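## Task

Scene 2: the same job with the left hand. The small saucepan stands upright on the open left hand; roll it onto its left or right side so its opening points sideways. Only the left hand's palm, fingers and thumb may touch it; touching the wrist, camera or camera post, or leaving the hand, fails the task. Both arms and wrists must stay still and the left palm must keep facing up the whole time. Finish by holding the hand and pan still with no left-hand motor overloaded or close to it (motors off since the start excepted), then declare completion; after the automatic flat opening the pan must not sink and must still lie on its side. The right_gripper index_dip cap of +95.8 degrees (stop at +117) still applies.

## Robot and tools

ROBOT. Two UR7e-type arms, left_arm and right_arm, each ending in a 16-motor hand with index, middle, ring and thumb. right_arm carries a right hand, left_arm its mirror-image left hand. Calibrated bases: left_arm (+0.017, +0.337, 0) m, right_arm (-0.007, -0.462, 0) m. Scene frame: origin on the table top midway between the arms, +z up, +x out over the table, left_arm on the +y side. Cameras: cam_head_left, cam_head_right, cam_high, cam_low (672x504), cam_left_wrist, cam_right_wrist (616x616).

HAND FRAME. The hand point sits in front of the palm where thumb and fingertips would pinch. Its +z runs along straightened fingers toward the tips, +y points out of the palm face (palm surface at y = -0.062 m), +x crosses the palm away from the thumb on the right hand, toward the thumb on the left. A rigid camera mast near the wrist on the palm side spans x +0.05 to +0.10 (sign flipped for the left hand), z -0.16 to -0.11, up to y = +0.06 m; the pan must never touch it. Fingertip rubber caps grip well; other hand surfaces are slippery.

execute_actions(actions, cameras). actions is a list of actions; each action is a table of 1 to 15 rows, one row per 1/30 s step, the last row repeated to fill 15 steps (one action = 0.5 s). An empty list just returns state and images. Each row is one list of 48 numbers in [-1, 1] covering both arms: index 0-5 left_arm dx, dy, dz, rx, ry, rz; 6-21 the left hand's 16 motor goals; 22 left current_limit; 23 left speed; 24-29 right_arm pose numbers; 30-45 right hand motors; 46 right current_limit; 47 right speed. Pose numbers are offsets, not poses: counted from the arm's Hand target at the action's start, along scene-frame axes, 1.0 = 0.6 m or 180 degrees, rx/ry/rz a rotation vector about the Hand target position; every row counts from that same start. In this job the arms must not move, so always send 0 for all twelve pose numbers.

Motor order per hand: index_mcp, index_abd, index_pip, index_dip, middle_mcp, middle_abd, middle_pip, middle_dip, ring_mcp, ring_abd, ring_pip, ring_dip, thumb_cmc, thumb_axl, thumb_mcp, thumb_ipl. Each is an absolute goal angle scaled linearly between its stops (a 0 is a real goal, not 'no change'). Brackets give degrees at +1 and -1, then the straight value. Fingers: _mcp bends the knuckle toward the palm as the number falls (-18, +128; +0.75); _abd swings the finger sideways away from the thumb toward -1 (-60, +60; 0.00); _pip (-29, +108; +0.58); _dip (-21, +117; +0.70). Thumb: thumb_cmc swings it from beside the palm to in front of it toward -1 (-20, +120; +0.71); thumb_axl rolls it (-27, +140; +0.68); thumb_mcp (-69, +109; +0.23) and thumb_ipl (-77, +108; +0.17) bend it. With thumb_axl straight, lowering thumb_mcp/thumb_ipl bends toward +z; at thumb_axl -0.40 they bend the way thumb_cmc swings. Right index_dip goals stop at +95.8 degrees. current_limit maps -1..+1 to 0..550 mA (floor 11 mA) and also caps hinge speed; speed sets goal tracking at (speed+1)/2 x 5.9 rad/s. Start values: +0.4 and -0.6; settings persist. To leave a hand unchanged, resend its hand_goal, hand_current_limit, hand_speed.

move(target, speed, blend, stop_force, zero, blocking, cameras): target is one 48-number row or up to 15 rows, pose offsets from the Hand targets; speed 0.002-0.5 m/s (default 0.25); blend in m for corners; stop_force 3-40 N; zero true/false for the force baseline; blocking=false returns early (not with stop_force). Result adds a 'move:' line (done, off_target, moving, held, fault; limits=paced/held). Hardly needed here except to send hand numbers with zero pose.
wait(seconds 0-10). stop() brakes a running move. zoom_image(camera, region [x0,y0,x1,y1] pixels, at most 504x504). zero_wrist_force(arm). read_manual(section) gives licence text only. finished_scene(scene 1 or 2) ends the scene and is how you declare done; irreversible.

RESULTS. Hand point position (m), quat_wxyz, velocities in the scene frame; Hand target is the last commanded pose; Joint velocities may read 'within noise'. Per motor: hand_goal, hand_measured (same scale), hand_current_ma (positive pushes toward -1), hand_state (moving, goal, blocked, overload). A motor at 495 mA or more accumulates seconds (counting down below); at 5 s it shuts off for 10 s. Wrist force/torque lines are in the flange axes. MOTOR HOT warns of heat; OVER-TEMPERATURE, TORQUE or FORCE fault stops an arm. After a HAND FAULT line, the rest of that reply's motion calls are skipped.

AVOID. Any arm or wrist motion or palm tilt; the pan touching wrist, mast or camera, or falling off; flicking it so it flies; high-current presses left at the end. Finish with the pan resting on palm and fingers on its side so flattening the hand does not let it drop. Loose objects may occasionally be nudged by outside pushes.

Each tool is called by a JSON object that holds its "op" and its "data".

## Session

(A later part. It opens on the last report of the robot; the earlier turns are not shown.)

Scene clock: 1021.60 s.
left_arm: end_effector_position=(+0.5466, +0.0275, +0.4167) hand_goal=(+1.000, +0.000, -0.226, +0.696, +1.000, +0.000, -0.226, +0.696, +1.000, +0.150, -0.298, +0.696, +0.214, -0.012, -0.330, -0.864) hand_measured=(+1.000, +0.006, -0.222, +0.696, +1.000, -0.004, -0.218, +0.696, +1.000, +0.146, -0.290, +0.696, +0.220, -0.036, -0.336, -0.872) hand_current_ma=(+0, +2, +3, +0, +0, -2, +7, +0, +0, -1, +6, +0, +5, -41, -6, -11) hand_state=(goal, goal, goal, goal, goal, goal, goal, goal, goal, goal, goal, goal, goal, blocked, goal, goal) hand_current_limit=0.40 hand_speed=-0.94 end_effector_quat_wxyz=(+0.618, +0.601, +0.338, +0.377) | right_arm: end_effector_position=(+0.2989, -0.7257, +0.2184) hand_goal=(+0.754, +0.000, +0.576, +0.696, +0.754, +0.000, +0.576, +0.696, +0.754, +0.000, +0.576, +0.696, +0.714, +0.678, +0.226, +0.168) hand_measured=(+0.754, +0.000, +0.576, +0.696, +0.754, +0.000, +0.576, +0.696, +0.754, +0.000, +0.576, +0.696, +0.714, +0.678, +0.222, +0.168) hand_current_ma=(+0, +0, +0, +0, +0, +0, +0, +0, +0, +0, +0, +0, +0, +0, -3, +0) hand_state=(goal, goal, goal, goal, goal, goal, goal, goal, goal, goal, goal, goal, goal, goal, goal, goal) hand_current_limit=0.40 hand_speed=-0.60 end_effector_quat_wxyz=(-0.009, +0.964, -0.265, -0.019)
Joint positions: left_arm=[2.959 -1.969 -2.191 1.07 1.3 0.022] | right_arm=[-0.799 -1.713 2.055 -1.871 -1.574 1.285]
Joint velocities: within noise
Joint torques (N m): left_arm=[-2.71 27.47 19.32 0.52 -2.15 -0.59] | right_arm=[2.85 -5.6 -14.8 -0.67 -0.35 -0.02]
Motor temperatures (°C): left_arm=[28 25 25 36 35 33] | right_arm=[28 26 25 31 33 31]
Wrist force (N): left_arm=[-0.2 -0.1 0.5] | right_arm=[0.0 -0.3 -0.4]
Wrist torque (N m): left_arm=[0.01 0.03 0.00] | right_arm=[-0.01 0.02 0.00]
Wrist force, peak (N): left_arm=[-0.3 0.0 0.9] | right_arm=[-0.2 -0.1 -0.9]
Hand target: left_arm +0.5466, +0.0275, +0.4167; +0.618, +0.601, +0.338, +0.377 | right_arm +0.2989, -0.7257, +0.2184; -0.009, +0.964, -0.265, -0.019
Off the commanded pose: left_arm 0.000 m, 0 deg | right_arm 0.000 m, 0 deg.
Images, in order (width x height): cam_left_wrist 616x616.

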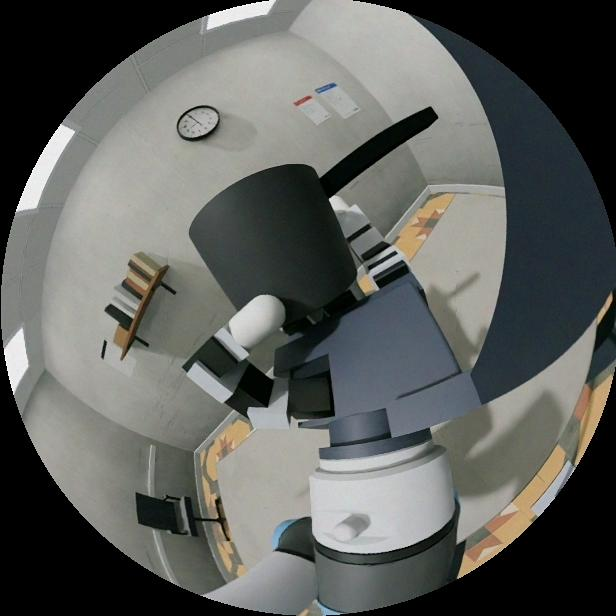

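{"op": "execute_actions", "data": {"actions": [], "cameras": ["cam_high", "cam_low"]}}

{"op": "zoom_image", "data": {"camera": "cam_high", "region": [165, 110, 325, 270]}}

{"op": "zoom_image", "data": {"camera": "cam_low", "region": [305, 150, 395, 240]}}

Scene clock: 1031.17 s.
left_arm: end_effector_position=(+0.5466, +0.0275, +0.4167) hand_goal=(+1.000, +0.000, -0.226, +0.696, +1.000, +0.000, -0.226, +0.696, +1.000, +0.150, -0.298, +0.696, +0.214, -0.012, -0.330, -0.864) hand_measured=(+1.000, +0.006, -0.222, +0.696, +1.000, -0.004, -0.218, +0.696, +1.000, +0.146, -0.290, +0.696, +0.220, -0.036, -0.336, -0.872) hand_current_ma=(+0, +2, +3, +0, +0, -2, +7, +0, +0, -1, +6, +0, +5, -41, -6, -11) hand_state=(goal, goal, goal, goal, goal, goal, goal, goal, goal, goal, goal, goal, goal, blocked, goal, goal) hand_current_limit=0.40 hand_speed=-0.94 end_effector_quat_wxyz=(+0.618, +0.601, +0.338, +0.377) | right_arm: end_effector_position=(+0.2989, -0.7257, +0.2184) hand_goal=(+0.754, +0.000, +0.576, +0.696, +0.754, +0.000, +0.576, +0.696, +0.754, +0.000, +0.576, +0.696, +0.714, +0.678, +0.226, +0.168) hand_measured=(+0.754, +0.000, +0.576, +0.696, +0.754, +0.000, +0.576, +0.696, +0.754, +0.000, +0.576, +0.696, +0.714, +0.678, +0.222, +0.168) hand_current_ma=(+0, +0, +0, +0, +0, +0, +0, +0, +0, +0, +0, +0, +0, +0, -3, +0) hand_state=(goal, goal, goal, goal, goal, goal, goal, goal, goal, goal, goal, goal, goal, goal, goal, goal) hand_current_limit=0.40 hand_speed=-0.60 end_effector_quat_wxyz=(-0.009, +0.964, -0.265, -0.019)
Joint positions: left_arm=[2.959 -1.969 -2.191 1.07 1.3 0.022] | right_arm=[-0.799 -1.713 2.055 -1.871 -1.574 1.285]
Joint velocities: within noise
Joint torques (N m): left_arm=[-2.22 27.81 19.36 0.54 -2.03 -0.52] | right_arm=[1.97 -5.19 -14.96 -0.53 -0.25 0.04]
Motor temperatures (°C): left_arm=[28 25 25 36 35 33] | right_arm=[28 26 25 31 33 31]
Wrist force (N): left_arm=[-0.2 0.1 0.4] | right_arm=[0.2 -0.5 0.1]
Wrist torque (N m): left_arm=[0.06 0.04 -0.01] | right_arm=[-0.08 -0.03 0.01]
Wrist force, peak (N): left_arm=[-0.5 0.2 0.7] | right_arm=[0.1 -0.2 -0.7]
Hand target: left_arm +0.5466, +0.0275, +0.4167; +0.618, +0.601, +0.338, +0.377 | right_arm +0.2989, -0.7257, +0.2184; -0.009, +0.964, -0.265, -0.019
Off the commanded pose: left_arm 0.000 m, 0 deg | right_arm 0.000 m, 0 deg.
Images, in order (width x height): cam_high 672x504, cam_low 672x504.

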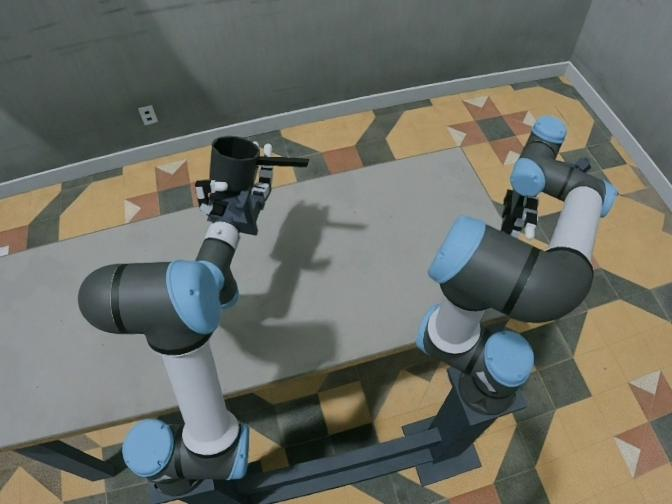

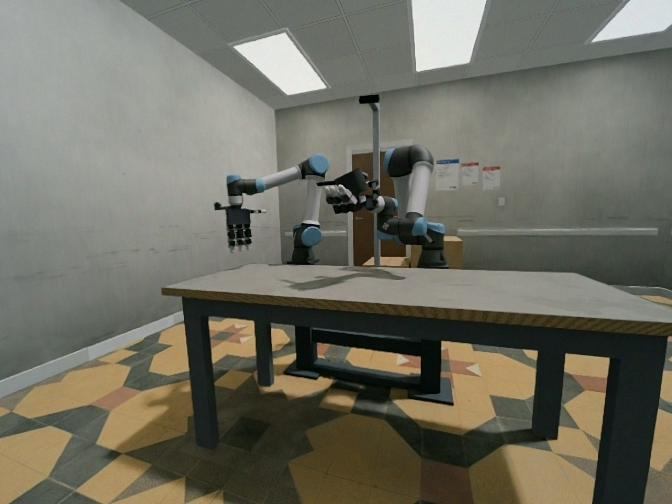

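Scaled by 3.150 from the camera's 672x504 image, which has a finer 960x720 frame.

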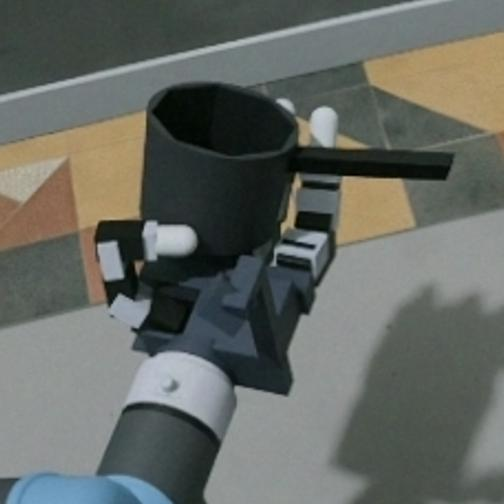

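Scaled by 5.600 from the camera's 672x504 image, which has a finer 960x720 frame.

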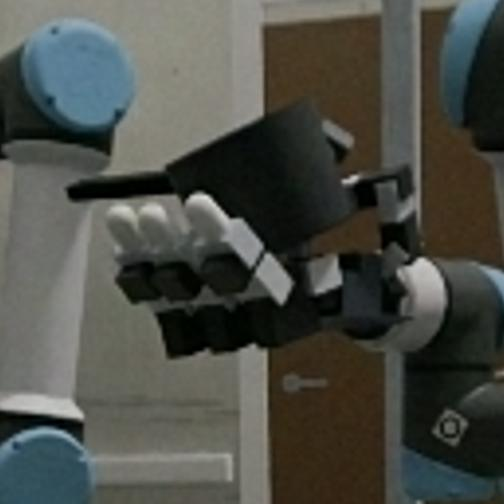

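{"op": "execute_actions", "data": {"actions": [[[0,0,0,0,0,0,1.0,0,-0.226,0.696,1.0,0,-0.226,0.696,1.0,0.15,-0.299,0.696,0.2643,-0.0192,-0.3753,-0.8973,0.4,-0.94,0,0,0,0,0,0,0.754,0,0.576,0.696,0.754,0,0.576,0.696,0.754,0,0.576,0.696,0.714,0.678,0.226,0.168,0.4,-0.6]],[[0,0,0,0,0,0,1.0,0,-0.226,0.696,1.0,0,-0.226,0.696,1.0,0.15,-0.299,0.696,0.3143,-0.0263,-0.4213,-0.9297,0.4,-0.94,0,0,0,0,0,0,0.754,0,0.576,0.696,0.754,0,0.576,0.696,0.754,0,0.576,0.696,0.714,0.678,0.226,0.168,0.4,-0.6]],[[0,0,0,0,0,0,1.0,0,-0.226,0.696,1.0,0,-0.226,0.696,1.0,0.15,-0.299,0.696,0.3571,-0.0547,-0.465,-0.9578,0.4,-0.94,0,0,0,0,0,0,0.754,0,0.576,0.696,0.754,0,0.576,0.696,0.754,0,0.576,0.696,0.714,0.678,0.226,0.168,0.4,-0.6]],[[0,0,0,0,0,0,1.0,0,-0.226,0.696,1.0,0,-0.226,0.696,1.0,0.15,-0.299,0.696,0.4,-0.12,-0.5,-0.97,0.4,-0.94,0,0,0,0,0,0,0.754,0,0.576,0.696,0.754,0,0.576,0.696,0.754,0,0.576,0.696,0.714,0.678,0.226,0.168,0.4,-0.6]],[[0,0,0,0,0,0,1.0,0,-0.226,0.696,1.0,0,-0.226,0.696,1.0,0.15,-0.299,0.696,0.5,-0.17,-0.537,-0.9784,0.4,-0.92,0,0,0,0,0,0,0.754,0,0.576,0.696,0.754,0,0.576,0.696,0.754,0,0.576,0.696,0.714,0.678,0.226,0.168,0.4,-0.6]]], "cameras": ["cam_left_wrist", "cam_high", "cam_low"]}}

{"op": "zoom_image", "data": {"camera": "cam_high", "region": [165, 110, 325, 270]}}

{"op": "zoom_image", "data": {"camera": "cam_low", "region": [305, 150, 395, 240]}}

Scene clock: 1068.37 s.
left_arm: end_effector_position=(+0.5466, +0.0275, +0.4167) hand_goal=(+1.000, +0.000, -0.226, +0.696, +1.000, +0.000, -0.226, +0.696, +1.000, +0.150, -0.298, +0.696, +0.500, -0.170, -0.536, -0.978) hand_measured=(+1.000, +0.004, -0.222, +0.696, +1.000, -0.004, -0.218, +0.696, +1.000, +0.146, -0.290, +0.696, +0.500, -0.164, -0.536, -0.978) hand_current_ma=(+0, +2, +3, +0, +0, -1, +7, +0, +0, -1, +6, +0, +0, +4, +0, +0) hand_state=(goal, goal, goal, goal, goal, goal, goal, goal, goal, goal, goal, goal, goal, goal, goal, goal) hand_current_limit=0.40 hand_speed=-0.92 end_effector_quat_wxyz=(+0.618, +0.601, +0.338, +0.377) | right_arm: end_effector_position=(+0.2989, -0.7257, +0.2184) hand_goal=(+0.754, +0.000, +0.576, +0.696, +0.754, +0.000, +0.576, +0.696, +0.754, +0.000, +0.576, +0.696, +0.714, +0.678, +0.226, +0.168) hand_measured=(+0.754, +0.000, +0.576, +0.696, +0.754, +0.000, +0.576, +0.696, +0.754, +0.000, +0.576, +0.696, +0.714, +0.678, +0.222, +0.168) hand_current_ma=(+0, +0, +0, +0, +0, +0, +0, +0, +0, +0, +0, +0, +0, +0, -3, +0) hand_state=(goal, goal, goal, goal, goal, goal, goal, goal, goal, goal, goal, goal, goal, goal, goal, goal) hand_current_limit=0.40 hand_speed=-0.60 end_effector_quat_wxyz=(-0.009, +0.964, -0.265, -0.019)
Joint positions: left_arm=[2.959 -1.969 -2.191 1.07 1.3 0.022] | right_arm=[-0.799 -1.713 2.055 -1.871 -1.574 1.285]
Joint velocities: within noise
Joint torques (N m): left_arm=[-2.18 28.42 19.39 0.67 -1.89 -0.26] | right_arm=[2.23 -4.55 -14.8 -0.64 -0.47 -0.05]
Motor temperatures (°C): left_arm=[28 25 25 36 35 33] | right_arm=[28 26 25 31 33 31]
Wrist force (N): left_arm=[-0.2 0.2 0.4] | right_arm=[0.2 -0.1 0.0]
Wrist torque (N m): left_arm=[0.04 0.02 -0.02] | right_arm=[-0.04 -0.01 0.01]
Wrist force, peak (N): left_arm=[-0.4 0.3 0.8] | right_arm=[0.1 -0.4 -0.8]
Hand target: left_arm +0.5466, +0.0275, +0.4167; +0.618, +0.601, +0.338, +0.377 | right_arm +0.2989, -0.7257, +0.2184; -0.009, +0.964, -0.265, -0.019
Off the commanded pose: left_arm 0.000 m, 0 deg | right_arm 0.000 m, 0 deg.
Images, in order (width x height): cam_high 672x504, cam_low 672x504, cam_left_wrist 616x616.

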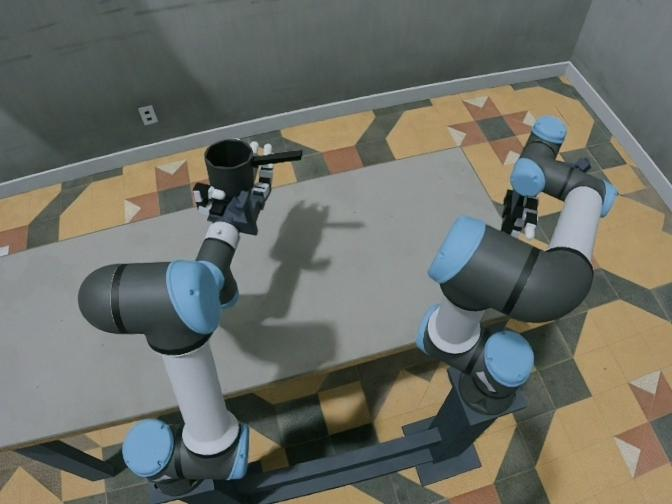

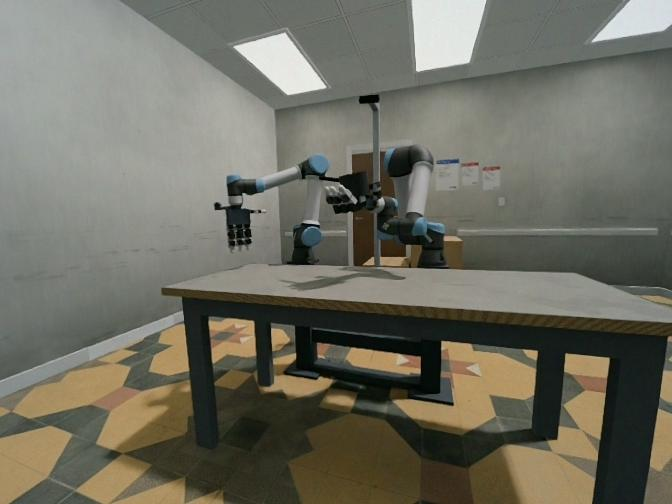

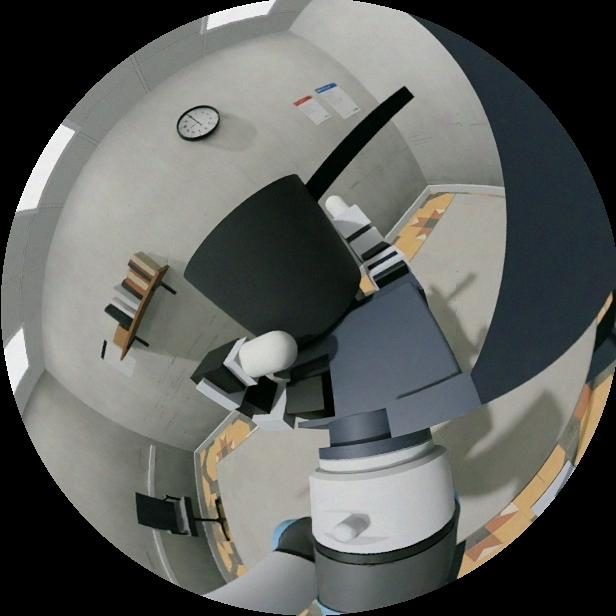

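Scaled by 3.150 from the camera's 672x504 image, which has a finer 960x720 frame.

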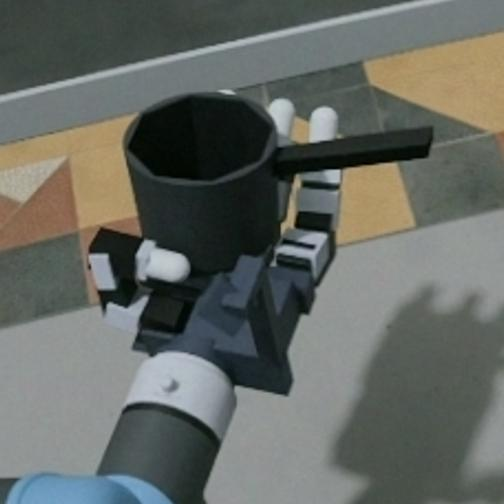

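Scaled by 5.600 from the camera's 672x504 image, which has a finer 960x720 frame.

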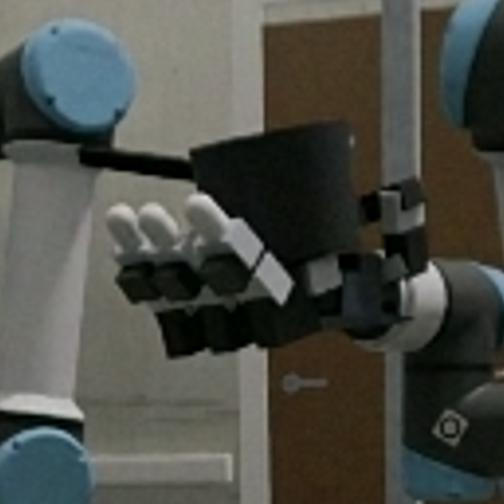

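{"op": "execute_actions", "data": {"actions": [[[0,0,0,0,0,0,1.0,0,-0.226,0.696,1.0,0,-0.226,0.696,1.0,0.15,-0.299,0.696,0.4,-0.23,-0.52,-0.93,0.4,-0.88,0,0,0,0,0,0,0.754,0,0.576,0.696,0.754,0,0.576,0.696,0.754,0,0.576,0.696,0.714,0.678,0.226,0.168,0.4,-0.6]],[[0,0,0,0,0,0,1.0,0,-0.226,0.696,1.0,0,-0.226,0.696,1.0,0.15,-0.299,0.696,0.1429,-0.21,-0.5022,-0.8627,0.4,-0.88,0,0,0,0,0,0,0.754,0,0.576,0.696,0.754,0,0.576,0.696,0.754,0,0.576,0.696,0.714,0.678,0.226,0.168,0.4,-0.6]],[[0,0,0,0,0,0,1.0,0,-0.226,0.696,1.0,0,-0.226,0.696,1.0,0.15,-0.299,0.696,0.1429,-0.1784,-0.5022,-0.8627,0.4,-0.88,0,0,0,0,0,0,0.754,0,0.576,0.696,0.754,0,0.576,0.696,0.754,0,0.576,0.696,0.714,0.678,0.226,0.168,0.4,-0.6]],[[0,0,0,0,0,0,1.0,0,-0.226,0.696,1.0,0,-0.226,0.696,1.0,0.15,-0.299,0.696,0.1429,-0.0359,-0.4989,-0.8292,0.4,-0.94,0,0,0,0,0,0,0.754,0,0.576,0.696,0.754,0,0.576,0.696,0.754,0,0.576,0.696,0.714,0.678,0.226,0.168,0.4,-0.6]],[[0,0,0,0,0,0,1.0,0,-0.226,0.696,1.0,0,-0.226,0.696,1.0,0.15,-0.299,0.696,0.1429,-0.0359,-0.4989,-0.8292,0.4,-0.94,0,0,0,0,0,0,0.754,0,0.576,0.696,0.754,0,0.576,0.696,0.754,0,0.576,0.696,0.714,0.678,0.226,0.168,0.4,-0.6]],[[0,0,0,0,0,0,1.0,0,-0.226,0.696,1.0,0,-0.226,0.696,1.0,0.15,-0.299,0.696,0.1429,-0.0359,-0.4989,-0.8292,0.4,-0.94,0,0,0,0,0,0,0.754,0,0.576,0.696,0.754,0,0.576,0.696,0.754,0,0.576,0.696,0.714,0.678,0.226,0.168,0.4,-0.6]]], "cameras": ["cam_left_wrist"]}}

Scene clock: 1116.80 s.
left_arm: end_effector_position=(+0.5466, +0.0275, +0.4167) hand_goal=(+1.000, +0.000, -0.226, +0.696, +1.000, +0.000, -0.226, +0.696, +1.000, +0.150, -0.298, +0.696, +0.142, -0.036, -0.498, -0.830) hand_measured=(+1.000, +0.004, -0.220, +0.696, +1.000, -0.004, -0.218, +0.696, +1.000, +0.146, -0.290, +0.696, +0.144, -0.072, -0.500, -0.834) hand_current_ma=(+0, +2, +4, +0, +0, -1, +7, +0, +0, -1, +6, +0, +1, -76, -2, -4) hand_state=(goal, goal, goal, goal, goal, goal, goal, goal, goal, goal, goal, goal, goal, blocked, goal, goal) hand_current_limit=0.40 hand_speed=-0.94 end_effector_quat_wxyz=(+0.618, +0.601, +0.338, +0.377) | right_arm: end_effector_position=(+0.2989, -0.7257, +0.2184) hand_goal=(+0.754, +0.000, +0.576, +0.696, +0.754, +0.000, +0.576, +0.696, +0.754, +0.000, +0.576, +0.696, +0.714, +0.678, +0.226, +0.168) hand_measured=(+0.754, +0.000, +0.576, +0.696, +0.754, +0.000, +0.576, +0.696, +0.754, +0.000, +0.576, +0.696, +0.714, +0.678, +0.222, +0.168) hand_current_ma=(+0, +0, +0, +0, +0, +0, +0, +0, +0, +0, +0, +0, +0, +0, -3, +0) hand_state=(goal, goal, goal, goal, goal, goal, goal, goal, goal, goal, goal, goal, goal, goal, goal, goal) hand_current_limit=0.40 hand_speed=-0.60 end_effector_quat_wxyz=(-0.009, +0.964, -0.265, -0.019)
Joint positions: left_arm=[2.959 -1.969 -2.191 1.07 1.3 0.022] | right_arm=[-0.799 -1.713 2.055 -1.871 -1.574 1.285]
Joint velocities: within noise
Joint torques (N m): left_arm=[-1.43 29.8 17.98 4.57 -1.21 0.01] | right_arm=[1.21 -5.44 -14.03 -0.56 -0.26 -0.24]
Motor temperatures (°C): left_arm=[28 25 25 36 35 33] | right_arm=[28 26 25 31 33 31]
Wrist force (N): left_arm=[-0.1 0.3 0.5] | right_arm=[0.0 -0.2 -0.2]
Wrist torque (N m): left_arm=[0.04 0.02 -0.01] | right_arm=[-0.02 0.03 -0.01]
Wrist force, peak (N): left_arm=[-0.6 0.2 0.8] | right_arm=[-0.2 -0.7 -0.6]
Hand target: left_arm +0.5466, +0.0275, +0.4167; +0.618, +0.601, +0.338, +0.377 | right_arm +0.2989, -0.7257, +0.2184; -0.009, +0.964, -0.265, -0.019
Off the commanded pose: left_arm 0.000 m, 0 deg | right_arm 0.000 m, 0 deg.
Images, in order (width x height): cam_left_wrist 616x616.

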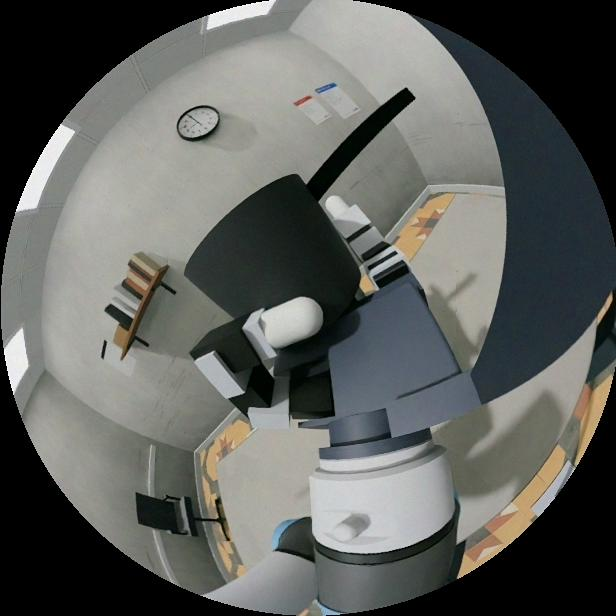

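{"op": "execute_actions", "data": {"actions": [[[0,0,0,0,0,0,1.0,0,-0.226,0.696,1.0,0,-0.226,0.696,1.0,0.15,-0.299,0.696,0.0857,-0.0251,-0.4393,-0.8119,0.4,-0.94,0,0,0,0,0,0,0.754,0,0.576,0.696,0.754,0,0.576,0.696,0.754,0,0.576,0.696,0.714,0.678,0.226,0.168,0.4,-0.6]],[[0,0,0,0,0,0,1.0,0,-0.226,0.696,1.0,0,-0.226,0.696,1.0,0.15,-0.299,0.696,0.0286,-0.0132,-0.3787,-0.7957,0.4,-0.94,0,0,0,0,0,0,0.754,0,0.576,0.696,0.754,0,0.576,0.696,0.754,0,0.576,0.696,0.714,0.678,0.226,0.168,0.4,-0.6]],[[0,0,0,0,0,0,1.0,0,-0.226,0.696,1.0,0,-0.226,0.696,1.0,0.15,-0.299,0.696,-0.0286,-0.0024,-0.3191,-0.7784,0.4,-0.94,0,0,0,0,0,0,0.754,0,0.576,0.696,0.754,0,0.576,0.696,0.754,0,0.576,0.696,0.714,0.678,0.226,0.168,0.4,-0.6]]], "cameras": ["cam_left_wrist", "cam_low"]}}

{"op": "zoom_image", "data": {"camera": "cam_low", "region": [305, 150, 395, 240]}}

Scene clock: 1127.03 s.
left_arm: end_effector_position=(+0.5466, +0.0275, +0.4167) hand_goal=(+1.000, +0.000, -0.226, +0.696, +1.000, +0.000, -0.226, +0.696, +1.000, +0.150, -0.298, +0.696, -0.028, -0.002, -0.320, -0.778) hand_measured=(+1.000, +0.004, -0.220, +0.696, +1.000, -0.004, -0.218, +0.696, +1.000, +0.146, -0.290, +0.696, -0.026, -0.028, -0.328, -0.786) hand_current_ma=(+0, +1, +4, +0, +0, -2, +7, +0, +0, -1, +6, +0, +0, -48, -10, -11) hand_state=(goal, goal, goal, goal, goal, goal, goal, goal, goal, goal, goal, goal, goal, blocked, goal, goal) hand_current_limit=0.40 hand_speed=-0.94 end_effector_quat_wxyz=(+0.618, +0.601, +0.338, +0.377) | right_arm: end_effector_position=(+0.2989, -0.7257, +0.2184) hand_goal=(+0.754, +0.000, +0.576, +0.696, +0.754, +0.000, +0.576, +0.696, +0.754, +0.000, +0.576, +0.696, +0.714, +0.678, +0.226, +0.168) hand_measured=(+0.754, +0.000, +0.576, +0.696, +0.754, +0.000, +0.576, +0.696, +0.754, +0.000, +0.576, +0.696, +0.714, +0.678, +0.222, +0.168) hand_current_ma=(+0, +0, +0, +0, +0, +0, +0, +0, +0, +0, +0, +0, +0, +0, -3, +0) hand_state=(goal, goal, goal, goal, goal, goal, goal, goal, goal, goal, goal, goal, goal, goal, goal, goal) hand_current_limit=0.40 hand_speed=-0.60 end_effector_quat_wxyz=(-0.009, +0.964, -0.265, -0.019)
Joint positions: left_arm=[2.959 -1.969 -2.191 1.07 1.3 0.022] | right_arm=[-0.799 -1.713 2.055 -1.871 -1.574 1.285]
Joint velocities: within noise
Joint torques (N m): left_arm=[-0.71 29.49 18.26 4.58 -1.06 -0.04] | right_arm=[1.12 -6.13 -15.71 -0.55 0.13 -0.21]
Motor temperatures (°C): left_arm=[28 25 25 36 35 33] | right_arm=[28 26 25 31 33 31]
Wrist force (N): left_arm=[-0.3 -0.1 0.4] | right_arm=[0.1 -0.1 -0.2]
Wrist torque (N m): left_arm=[0.04 0.04 0.00] | right_arm=[0.01 0.00 0.00]
Wrist force, peak (N): left_arm=[-0.5 0.1 0.8] | right_arm=[0.2 0.1 -1.0]
Hand target: left_arm +0.5466, +0.0275, +0.4167; +0.618, +0.601, +0.338, +0.377 | right_arm +0.2989, -0.7257, +0.2184; -0.009, +0.964, -0.265, -0.019
Off the commanded pose: left_arm 0.000 m, 0 deg | right_arm 0.000 m, 0 deg.
Images, in order (width x height): cam_low 672x504, cam_left_wrist 616x616.

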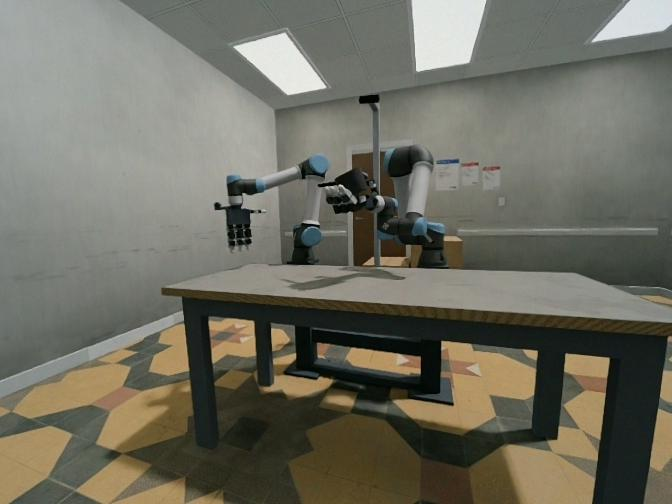

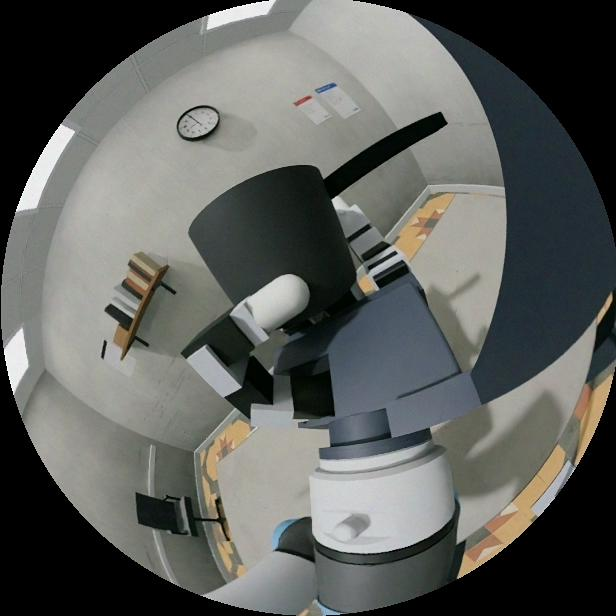

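Scaled by 5.600 from the camera's 672x504 image, which has a finer 960x720 frame.

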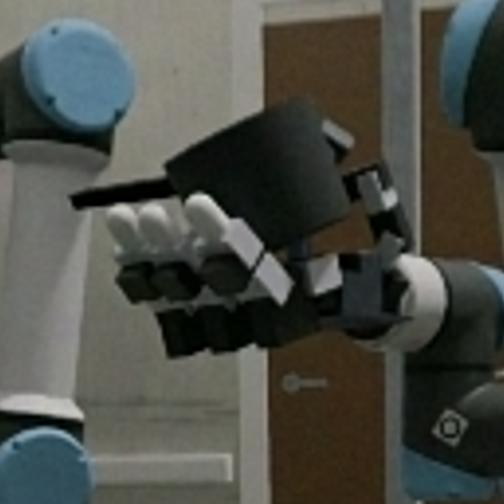

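{"op": "execute_actions", "data": {"actions": [[[0,0,0,0,0,0,1.0,0,-0.226,0.696,1.0,0,-0.226,0.696,1.0,0.15,-0.299,0.696,0.0286,-0.0132,-0.3787,-0.7957,0.4,-0.94,0,0,0,0,0,0,0.754,0,0.576,0.696,0.754,0,0.576,0.696,0.754,0,0.576,0.696,0.714,0.678,0.226,0.168,0.4,-0.6]],[[0,0,0,0,0,0,1.0,0,-0.226,0.696,1.0,0,-0.226,0.696,1.0,0.15,-0.299,0.696,0.0857,-0.0251,-0.4393,-0.8119,0.4,-0.94,0,0,0,0,0,0,0.754,0,0.576,0.696,0.754,0,0.576,0.696,0.754,0,0.576,0.696,0.714,0.678,0.226,0.168,0.4,-0.6]],[[0,0,0,0,0,0,1.0,0,-0.226,0.696,1.0,0,-0.226,0.696,1.0,0.15,-0.299,0.696,0.1429,-0.0559,-0.4989,-0.8292,0.4,-0.94,0,0,0,0,0,0,0.754,0,0.576,0.696,0.754,0,0.576,0.696,0.754,0,0.576,0.696,0.714,0.678,0.226,0.168,0.4,-0.6]],[[0,0,0,0,0,0,1.0,0,-0.226,0.696,1.0,0,-0.226,0.696,1.0,0.15,-0.299,0.696,0.1429,-0.2,-0.5022,-0.8627,0.4,-0.92,0,0,0,0,0,0,0.754,0,0.576,0.696,0.754,0,0.576,0.696,0.754,0,0.576,0.696,0.714,0.678,0.226,0.168,0.4,-0.6]],[[0,0,0,0,0,0,1.0,0,-0.226,0.696,1.0,0,-0.226,0.696,1.0,0.15,-0.299,0.696,-0.143,-0.23,-0.3371,-0.8595,0.4,-0.85,0,0,0,0,0,0,0.754,0,0.576,0.696,0.754,0,0.576,0.696,0.754,0,0.576,0.696,0.714,0.678,0.226,0.168,0.4,-0.6]],[[0,0,0,0,0,0,1.0,0,-0.226,0.696,1.0,0,-0.226,0.696,1.0,0.15,-0.299,0.696,-0.143,-0.222,-0.3371,-0.8595,0.4,-0.85,0,0,0,0,0,0,0.754,0,0.576,0.696,0.754,0,0.576,0.696,0.754,0,0.576,0.696,0.714,0.678,0.226,0.168,0.4,-0.6]],[[0,0,0,0,0,0,1.0,0,-0.226,0.696,1.0,0,-0.226,0.696,1.0,0.15,-0.299,0.696,-0.5,-0.222,-0.2022,-0.6973,0.4,-0.85,0,0,0,0,0,0,0.754,0,0.576,0.696,0.754,0,0.576,0.696,0.754,0,0.576,0.696,0.714,0.678,0.226,0.168,0.4,-0.6]],[[0,0,0,0,0,0,1.0,0,-0.226,0.696,1.0,0,-0.226,0.696,1.0,0.15,-0.299,0.696,-0.5,-0.222,-0.2022,-0.6973,0.4,-0.85,0,0,0,0,0,0,0.754,0,0.576,0.696,0.754,0,0.576,0.696,0.754,0,0.576,0.696,0.714,0.678,0.226,0.168,0.4,-0.6]],[[0,0,0,0,0,0,1.0,0,-0.226,0.696,1.0,0,-0.226,0.696,1.0,0.15,-0.299,0.696,-0.786,-0.222,-0.0787,-0.5135,0.4,-0.85,0,0,0,0,0,0,0.754,0,0.576,0.696,0.754,0,0.576,0.696,0.754,0,0.576,0.696,0.714,0.678,0.226,0.168,0.4,-0.6]],[[0,0,0,0,0,0,1.0,0,-0.226,0.696,1.0,0,-0.226,0.696,1.0,0.15,-0.299,0.696,-0.786,-0.05,-0.0787,-0.5135,0.4,-0.85,0,0,0,0,0,0,0.754,0,0.576,0.696,0.754,0,0.576,0.696,0.754,0,0.576,0.696,0.714,0.678,0.226,0.168,0.4,-0.6]]], "cameras": ["cam_left_wrist"]}}

Scene clock: 1203.27 s.
left_arm: end_effector_position=(+0.5466, +0.0275, +0.4167) hand_goal=(+1.000, +0.000, -0.226, +0.696, +1.000, +0.000, -0.226, +0.696, +1.000, +0.150, -0.298, +0.696, -0.786, -0.050, -0.078, -0.514) hand_measured=(+1.000, +0.004, -0.220, +0.696, +1.000, -0.004, -0.218, +0.696, +1.000, +0.146, -0.290, +0.696, -0.790, -0.054, -0.088, -0.518) hand_current_ma=(+0, +1, +4, +0, +0, -1, +7, +0, +0, -1, +6, +0, -2, -3, -12, -4) hand_state=(goal, goal, goal, goal, goal, goal, goal, goal, goal, goal, goal, goal, goal, goal, goal, goal) hand_current_limit=0.40 hand_speed=-0.85 end_effector_quat_wxyz=(+0.618, +0.601, +0.338, +0.377) | right_arm: end_effector_position=(+0.2989, -0.7257, +0.2184) hand_goal=(+0.754, +0.000, +0.576, +0.696, +0.754, +0.000, +0.576, +0.696, +0.754, +0.000, +0.576, +0.696, +0.714, +0.678, +0.226, +0.168) hand_measured=(+0.754, +0.000, +0.576, +0.696, +0.754, +0.000, +0.576, +0.696, +0.754, +0.000, +0.576, +0.696, +0.714, +0.678, +0.222, +0.168) hand_current_ma=(+0, +0, +0, +0, +0, +0, +0, +0, +0, +0, +0, +0, +0, +0, -3, +0) hand_state=(goal, goal, goal, goal, goal, goal, goal, goal, goal, goal, goal, goal, goal, goal, goal, goal) hand_current_limit=0.40 hand_speed=-0.60 end_effector_quat_wxyz=(-0.009, +0.964, -0.265, -0.019)
Joint positions: left_arm=[2.959 -1.969 -2.191 1.07 1.3 0.022] | right_arm=[-0.799 -1.713 2.055 -1.871 -1.574 1.285]
Joint velocities: within noise
Joint torques (N m): left_arm=[-0.79 31.5 17.99 3.94 -0.03 0.56] | right_arm=[0.24 -6.25 -14.12 -0.54 0.05 -0.3]
Motor temperatures (°C): left_arm=[28 25 25 36 35 33] | right_arm=[27 26 25 31 33 31]
Wrist force (N): left_arm=[-0.3 0.0 0.4] | right_arm=[-0.1 0.1 -0.6]
Wrist torque (N m): left_arm=[0.01 0.05 0.03] | right_arm=[0.04 0.05 -0.01]
Wrist force, peak (N): left_arm=[-0.5 0.1 0.8] | right_arm=[0.3 0.3 -0.8]
Hand target: left_arm +0.5466, +0.0275, +0.4167; +0.618, +0.601, +0.338, +0.377 | right_arm +0.2989, -0.7257, +0.2184; -0.009, +0.964, -0.265, -0.019
Off the commanded pose: left_arm 0.000 m, 0 deg | right_arm 0.000 m, 0 deg.
Images, in order (width x height): cam_left_wrist 616x616.

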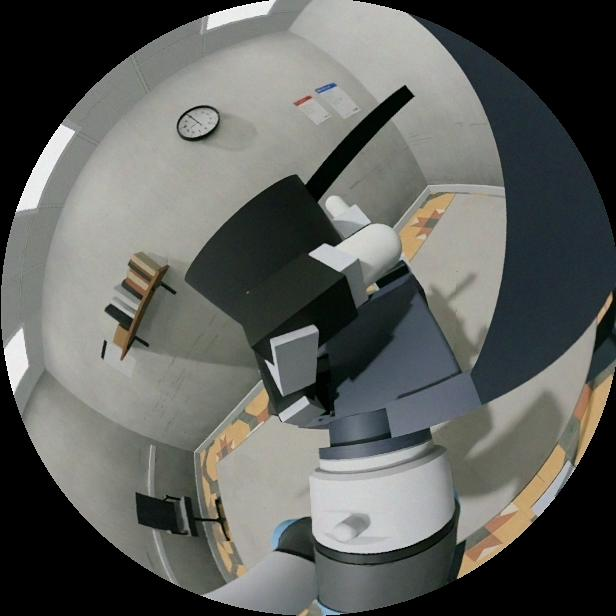

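{"op": "execute_actions", "data": {"actions": [], "cameras": ["cam_left_wrist"]}}

{"op": "zoom_image", "data": {"camera": "cam_left_wrist", "region": [60, 60, 480, 480]}}

Scene clock: 1257.67 s.
left_arm: end_effector_position=(+0.5466, +0.0275, +0.4167) hand_goal=(+1.000, +0.000, -0.226, +0.696, +1.000, +0.000, -0.226, +0.696, +1.000, +0.150, -0.298, +0.696, -0.786, -0.050, -0.078, -0.514) hand_measured=(+1.000, +0.004, -0.220, +0.696, +1.000, -0.004, -0.218, +0.696, +1.000, +0.146, -0.290, +0.696, -0.790, -0.054, -0.088, -0.518) hand_current_ma=(+0, +1, +4, +0, +0, -1, +7, +0, +0, -1, +6, +0, -2, -3, -12, -4) hand_state=(goal, goal, goal, goal, goal, goal, goal, goal, goal, goal, goal, goal, goal, goal, goal, goal) hand_current_limit=0.40 hand_speed=-0.85 end_effector_quat_wxyz=(+0.618, +0.601, +0.338, +0.377) | right_arm: end_effector_position=(+0.2989, -0.7257, +0.2184) hand_goal=(+0.754, +0.000, +0.576, +0.696, +0.754, +0.000, +0.576, +0.696, +0.754, +0.000, +0.576, +0.696, +0.714, +0.678, +0.226, +0.168) hand_measured=(+0.754, +0.000, +0.576, +0.696, +0.754, +0.000, +0.576, +0.696, +0.754, +0.000, +0.576, +0.696, +0.714, +0.678, +0.222, +0.168) hand_current_ma=(+0, +0, +0, +0, +0, +0, +0, +0, +0, +0, +0, +0, +0, +0, -3, +0) hand_state=(goal, goal, goal, goal, goal, goal, goal, goal, goal, goal, goal, goal, goal, goal, goal, goal) hand_current_limit=0.40 hand_speed=-0.60 end_effector_quat_wxyz=(-0.009, +0.964, -0.265, -0.019)
Joint positions: left_arm=[2.959 -1.969 -2.191 1.07 1.3 0.022] | right_arm=[-0.799 -1.713 2.055 -1.871 -1.574 1.285]
Joint velocities: within noise
Joint torques (N m): left_arm=[0.24 32.38 18.03 3.43 0.48 0.78] | right_arm=[0.29 -7.41 -14.81 -0.63 0.17 -0.17]
Motor temperatures (°C): left_arm=[28 25 25 36 35 33] | right_arm=[27 26 25 31 33 31]
Wrist force (N): left_arm=[-0.3 0.3 0.4] | right_arm=[0.0 -0.1 -0.2]
Wrist torque (N m): left_arm=[0.03 0.04 0.02] | right_arm=[-0.02 0.02 0.00]
Wrist force, peak (N): left_arm=[-0.5 0.3 0.8] | right_arm=[-0.3 0.1 -1.0]
Hand target: left_arm +0.5466, +0.0275, +0.4167; +0.618, +0.601, +0.338, +0.377 | right_arm +0.2989, -0.7257, +0.2184; -0.009, +0.964, -0.265, -0.019
Off the commanded pose: left_arm 0.000 m, 0 deg | right_arm 0.000 m, 0 deg.
Images, in order (width x height): cam_left_wrist 616x616.

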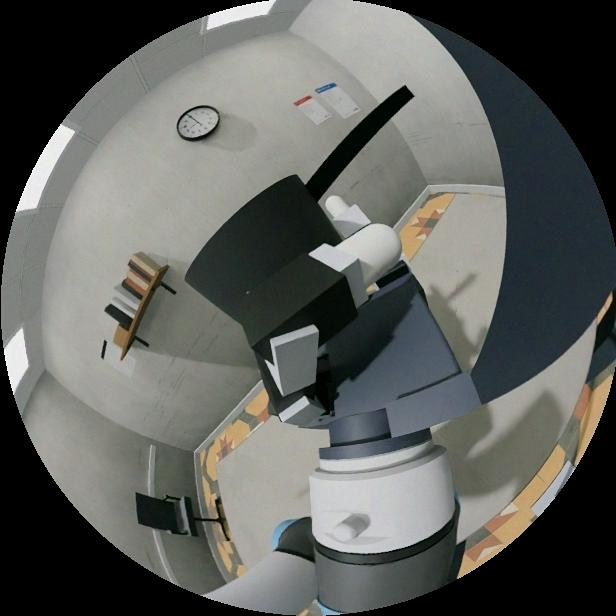

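Scaled by 1.200 from the camera's 616x616 image, which has a finer 880x880 frame.

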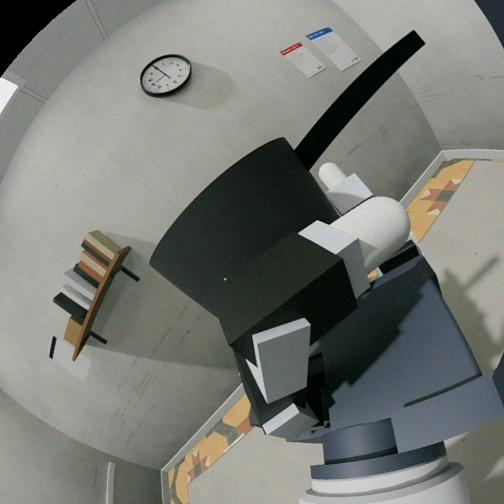

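{"op": "execute_actions", "data": {"actions": [[[0,0,0,0,0,0,1.0,0,-0.226,0.696,1.0,0,-0.226,0.696,1.0,0.15,-0.299,0.696,-0.786,0.152,-0.16,-0.379,0.4,-0.9,0,0,0,0,0,0,0.754,0,0.576,0.696,0.754,0,0.576,0.696,0.754,0,0.576,0.696,0.714,0.678,0.226,0.168,0.4,-0.6]],[[0,0,0,0,0,0,1.0,0,-0.226,0.696,1.0,0,-0.226,0.696,1.0,0.15,-0.299,0.696,-0.786,0.152,-0.16,-0.379,0.4,-0.9,0,0,0,0,0,0,0.754,0,0.576,0.696,0.754,0,0.576,0.696,0.754,0,0.576,0.696,0.714,0.678,0.226,0.168,0.4,-0.6]],[[0,0,0,0,0,0,1.0,0,-0.226,0.696,1.0,0,-0.226,0.696,1.0,0.15,-0.299,0.696,-0.757,0.187,-0.118,-0.483,0.4,-0.93,0,0,0,0,0,0,0.754,0,0.576,0.696,0.754,0,0.576,0.696,0.754,0,0.576,0.696,0.714,0.678,0.226,0.168,0.4,-0.6]],[[0,0,0,0,0,0,1.0,0,-0.226,0.696,1.0,0,-0.226,0.696,1.0,0.15,-0.299,0.696,-0.757,0.187,-0.118,-0.483,0.4,-0.93,0,0,0,0,0,0,0.754,0,0.576,0.696,0.754,0,0.576,0.696,0.754,0,0.576,0.696,0.714,0.678,0.226,0.168,0.4,-0.6]]], "cameras": ["cam_left_wrist", "cam_high"]}}

{"op": "zoom_image", "data": {"camera": "cam_high", "region": [165, 110, 325, 270]}}

Scene clock: 1269.77 s.
left_arm: end_effector_position=(+0.5466, +0.0275, +0.4167) hand_goal=(+1.000, +0.000, -0.226, +0.696, +1.000, +0.000, -0.226, +0.696, +1.000, +0.150, -0.298, +0.696, -0.756, +0.188, -0.118, -0.482) hand_measured=(+1.000, +0.004, -0.220, +0.696, +1.000, -0.004, -0.218, +0.696, +1.000, +0.146, -0.290, +0.696, -0.772, +0.176, -0.120, -0.480) hand_current_ma=(+0, +1, +4, +0, +0, -1, +7, +0, +0, -1, +6, +0, -18, -15, -2, +1) hand_state=(goal, goal, goal, goal, goal, goal, goal, goal, goal, goal, goal, goal, goal, goal, goal, goal) hand_current_limit=0.40 hand_speed=-0.93 end_effector_quat_wxyz=(+0.618, +0.601, +0.338, +0.377) | right_arm: end_effector_position=(+0.2989, -0.7257, +0.2184) hand_goal=(+0.754, +0.000, +0.576, +0.696, +0.754, +0.000, +0.576, +0.696, +0.754, +0.000, +0.576, +0.696, +0.714, +0.678, +0.226, +0.168) hand_measured=(+0.754, +0.000, +0.576, +0.696, +0.754, +0.000, +0.576, +0.696, +0.754, +0.000, +0.576, +0.696, +0.714, +0.678, +0.222, +0.168) hand_current_ma=(+0, +0, +0, +0, +0, +0, +0, +0, +0, +0, +0, +0, +0, +0, -3, +0) hand_state=(goal, goal, goal, goal, goal, goal, goal, goal, goal, goal, goal, goal, goal, goal, goal, goal) hand_current_limit=0.40 hand_speed=-0.60 end_effector_quat_wxyz=(-0.009, +0.964, -0.265, -0.019)
Joint positions: left_arm=[2.959 -1.969 -2.191 1.07 1.3 0.022] | right_arm=[-0.799 -1.713 2.055 -1.871 -1.574 1.285]
Joint velocities: within noise
Joint torques (N m): left_arm=[0.11 31.84 18.67 3.36 0.91 1.01] | right_arm=[-0.1 -7.38 -14.7 -0.73 0.11 -0.24]
Motor temperatures (°C): left_arm=[28 25 25 36 35 33] | right_arm=[27 26 25 31 33 31]
Wrist force (N): left_arm=[-0.4 0.0 0.4] | right_arm=[0.2 0.0 -0.3]
Wrist torque (N m): left_arm=[0.01 0.05 0.01] | right_arm=[0.01 -0.01 0.02]
Wrist force, peak (N): left_arm=[-0.6 0.4 0.6] | right_arm=[-0.4 0.1 -1.0]
Hand target: left_arm +0.5466, +0.0275, +0.4167; +0.618, +0.601, +0.338, +0.377 | right_arm +0.2989, -0.7257, +0.2184; -0.009, +0.964, -0.265, -0.019
Off the commanded pose: left_arm 0.000 m, 0 deg | right_arm 0.000 m, 0 deg.
Images, in order (width x height): cam_high 672x504, cam_left_wrist 616x616.

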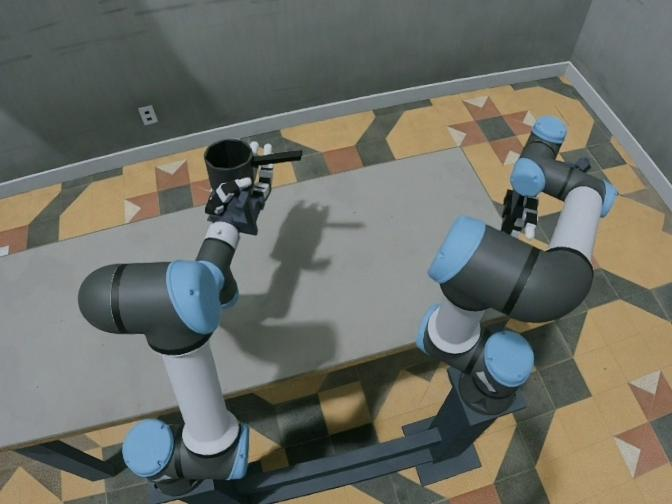

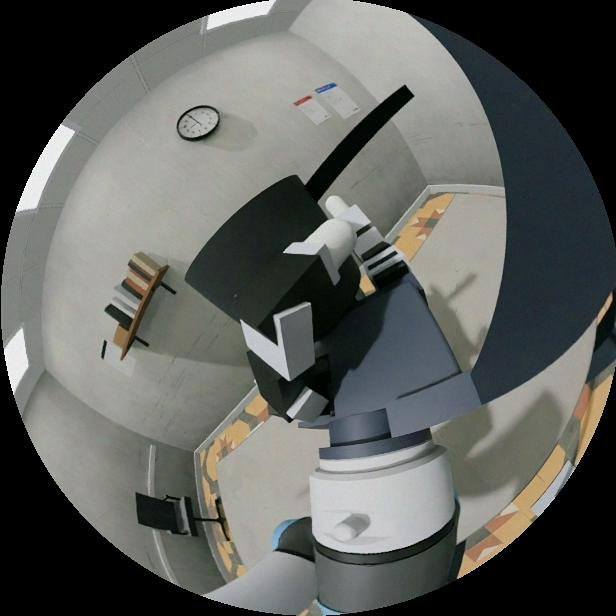

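Scaled by 3.150 from the camera's 672x504 image, which has a finer 960x720 frame.

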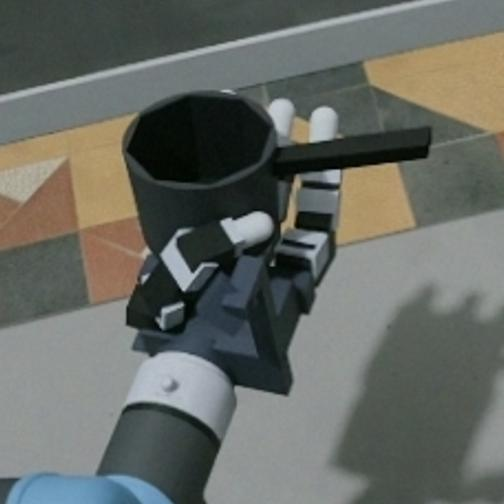

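{"op": "execute_actions", "data": {"actions": [[[0,0,0,0,0,0,1.0,0,-0.226,0.696,1.0,0,-0.226,0.696,1.0,0.15,-0.299,0.696,-0.728,0.215,-0.145,-0.467,0.4,-0.95,0,0,0,0,0,0,0.754,0,0.576,0.696,0.754,0,0.576,0.696,0.754,0,0.576,0.696,0.714,0.678,0.226,0.168,0.4,-0.6]],[[0,0,0,0,0,0,1.0,0,-0.226,0.696,1.0,0,-0.226,0.696,1.0,0.15,-0.299,0.696,-0.69,0.253,-0.18,-0.446,0.4,-0.95,0,0,0,0,0,0,0.754,0,0.576,0.696,0.754,0,0.576,0.696,0.754,0,0.576,0.696,0.714,0.678,0.226,0.168,0.4,-0.6]],[[0,0,0,0,0,0,1.0,0,-0.226,0.696,1.0,0,-0.226,0.696,1.0,0.15,-0.299,0.696,-0.66,0.285,-0.208,-0.43,0.4,-0.95,0,0,0,0,0,0,0.754,0,0.576,0.696,0.754,0,0.576,0.696,0.754,0,0.576,0.696,0.714,0.678,0.226,0.168,0.4,-0.6]],[[0,0,0,0,0,0,1.0,0,-0.226,0.696,1.0,0,-0.226,0.696,1.0,0.15,-0.299,0.696,-0.63,0.315,-0.235,-0.412,0.4,-0.95,0,0,0,0,0,0,0.754,0,0.576,0.696,0.754,0,0.576,0.696,0.754,0,0.576,0.696,0.714,0.678,0.226,0.168,0.4,-0.6]],[[0,0,0,0,0,0,1.0,0,-0.226,0.696,1.0,0,-0.226,0.696,1.0,0.15,-0.299,0.696,-0.63,0.315,-0.235,-0.412,0.4,-0.95,0,0,0,0,0,0,0.754,0,0.576,0.696,0.754,0,0.576,0.696,0.754,0,0.576,0.696,0.714,0.678,0.226,0.168,0.4,-0.6]]], "cameras": ["cam_high"]}}

{"op": "zoom_image", "data": {"camera": "cam_high", "region": [165, 110, 325, 270]}}

Scene clock: 1284.70 s.
left_arm: end_effector_position=(+0.5466, +0.0275, +0.4167) hand_goal=(+1.000, +0.000, -0.226, +0.696, +1.000, +0.000, -0.226, +0.696, +1.000, +0.150, -0.298, +0.696, -0.630, +0.316, -0.234, -0.412) hand_measured=(+1.000, +0.002, -0.214, +0.696, +1.000, -0.004, -0.218, +0.696, +1.000, +0.146, -0.290, +0.696, -0.646, +0.300, -0.236, -0.418) hand_current_ma=(+0, +1, +10, +0, +0, -1, +7, +0, +0, -1, +6, +0, -19, -22, -1, -5) hand_state=(goal, goal, goal, goal, goal, goal, goal, goal, goal, goal, goal, goal, goal, goal, goal, goal) hand_current_limit=0.40 hand_speed=-0.95 end_effector_quat_wxyz=(+0.618, +0.601, +0.338, +0.377) | right_arm: end_effector_position=(+0.2989, -0.7257, +0.2184) hand_goal=(+0.754, +0.000, +0.576, +0.696, +0.754, +0.000, +0.576, +0.696, +0.754, +0.000, +0.576, +0.696, +0.714, +0.678, +0.226, +0.168) hand_measured=(+0.754, +0.000, +0.576, +0.696, +0.754, +0.000, +0.576, +0.696, +0.754, +0.000, +0.576, +0.696, +0.714, +0.678, +0.222, +0.168) hand_current_ma=(+0, +0, +0, +0, +0, +0, +0, +0, +0, +0, +0, +0, +0, +0, -3, +0) hand_state=(goal, goal, goal, goal, goal, goal, goal, goal, goal, goal, goal, goal, goal, goal, goal, goal) hand_current_limit=0.40 hand_speed=-0.60 end_effector_quat_wxyz=(-0.009, +0.964, -0.265, -0.019)
Joint positions: left_arm=[2.959 -1.969 -2.191 1.07 1.3 0.022] | right_arm=[-0.799 -1.713 2.055 -1.871 -1.574 1.285]
Joint velocities: within noise
Joint torques (N m): left_arm=[0.45 31.56 17.17 3.26 0.9 1.05] | right_arm=[0.47 -7.03 -16.25 -0.51 0.06 -0.3]
Motor temperatures (°C): left_arm=[28 25 25 36 35 33] | right_arm=[27 26 25 31 33 31]
Wrist force (N): left_arm=[-0.4 0.1 0.5] | right_arm=[0.2 -0.2 -0.2]
Wrist torque (N m): left_arm=[0.04 0.06 -0.05] | right_arm=[-0.01 -0.01 0.02]
Wrist force, peak (N): left_arm=[-0.6 0.2 0.8] | right_arm=[0.2 -0.3 -1.0]
Hand target: left_arm +0.5466, +0.0275, +0.4167; +0.618, +0.601, +0.338, +0.377 | right_arm +0.2989, -0.7257, +0.2184; -0.009, +0.964, -0.265, -0.019
Off the commanded pose: left_arm 0.000 m, 0 deg | right_arm 0.000 m, 0 deg.
Images, in order (width x height): cam_high 672x504.

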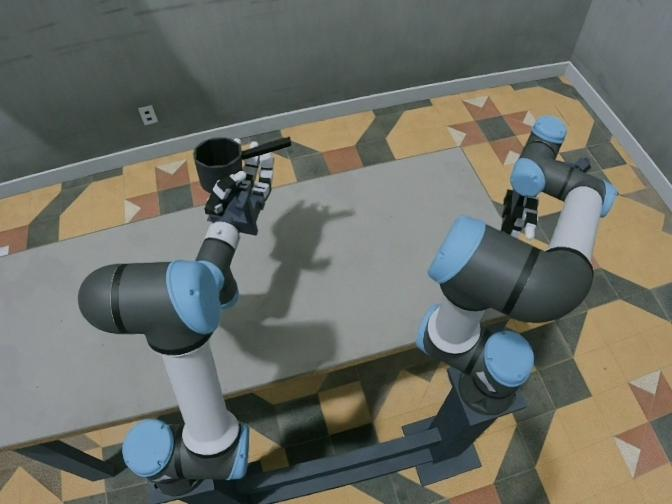

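Scaled by 3.150 from the camera's 672x504 image, which has a finer 960x720 frame.

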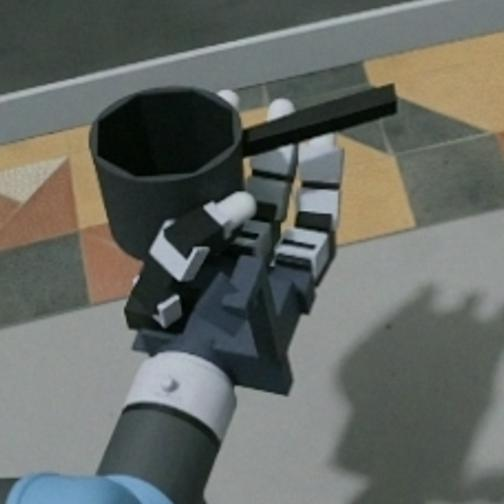

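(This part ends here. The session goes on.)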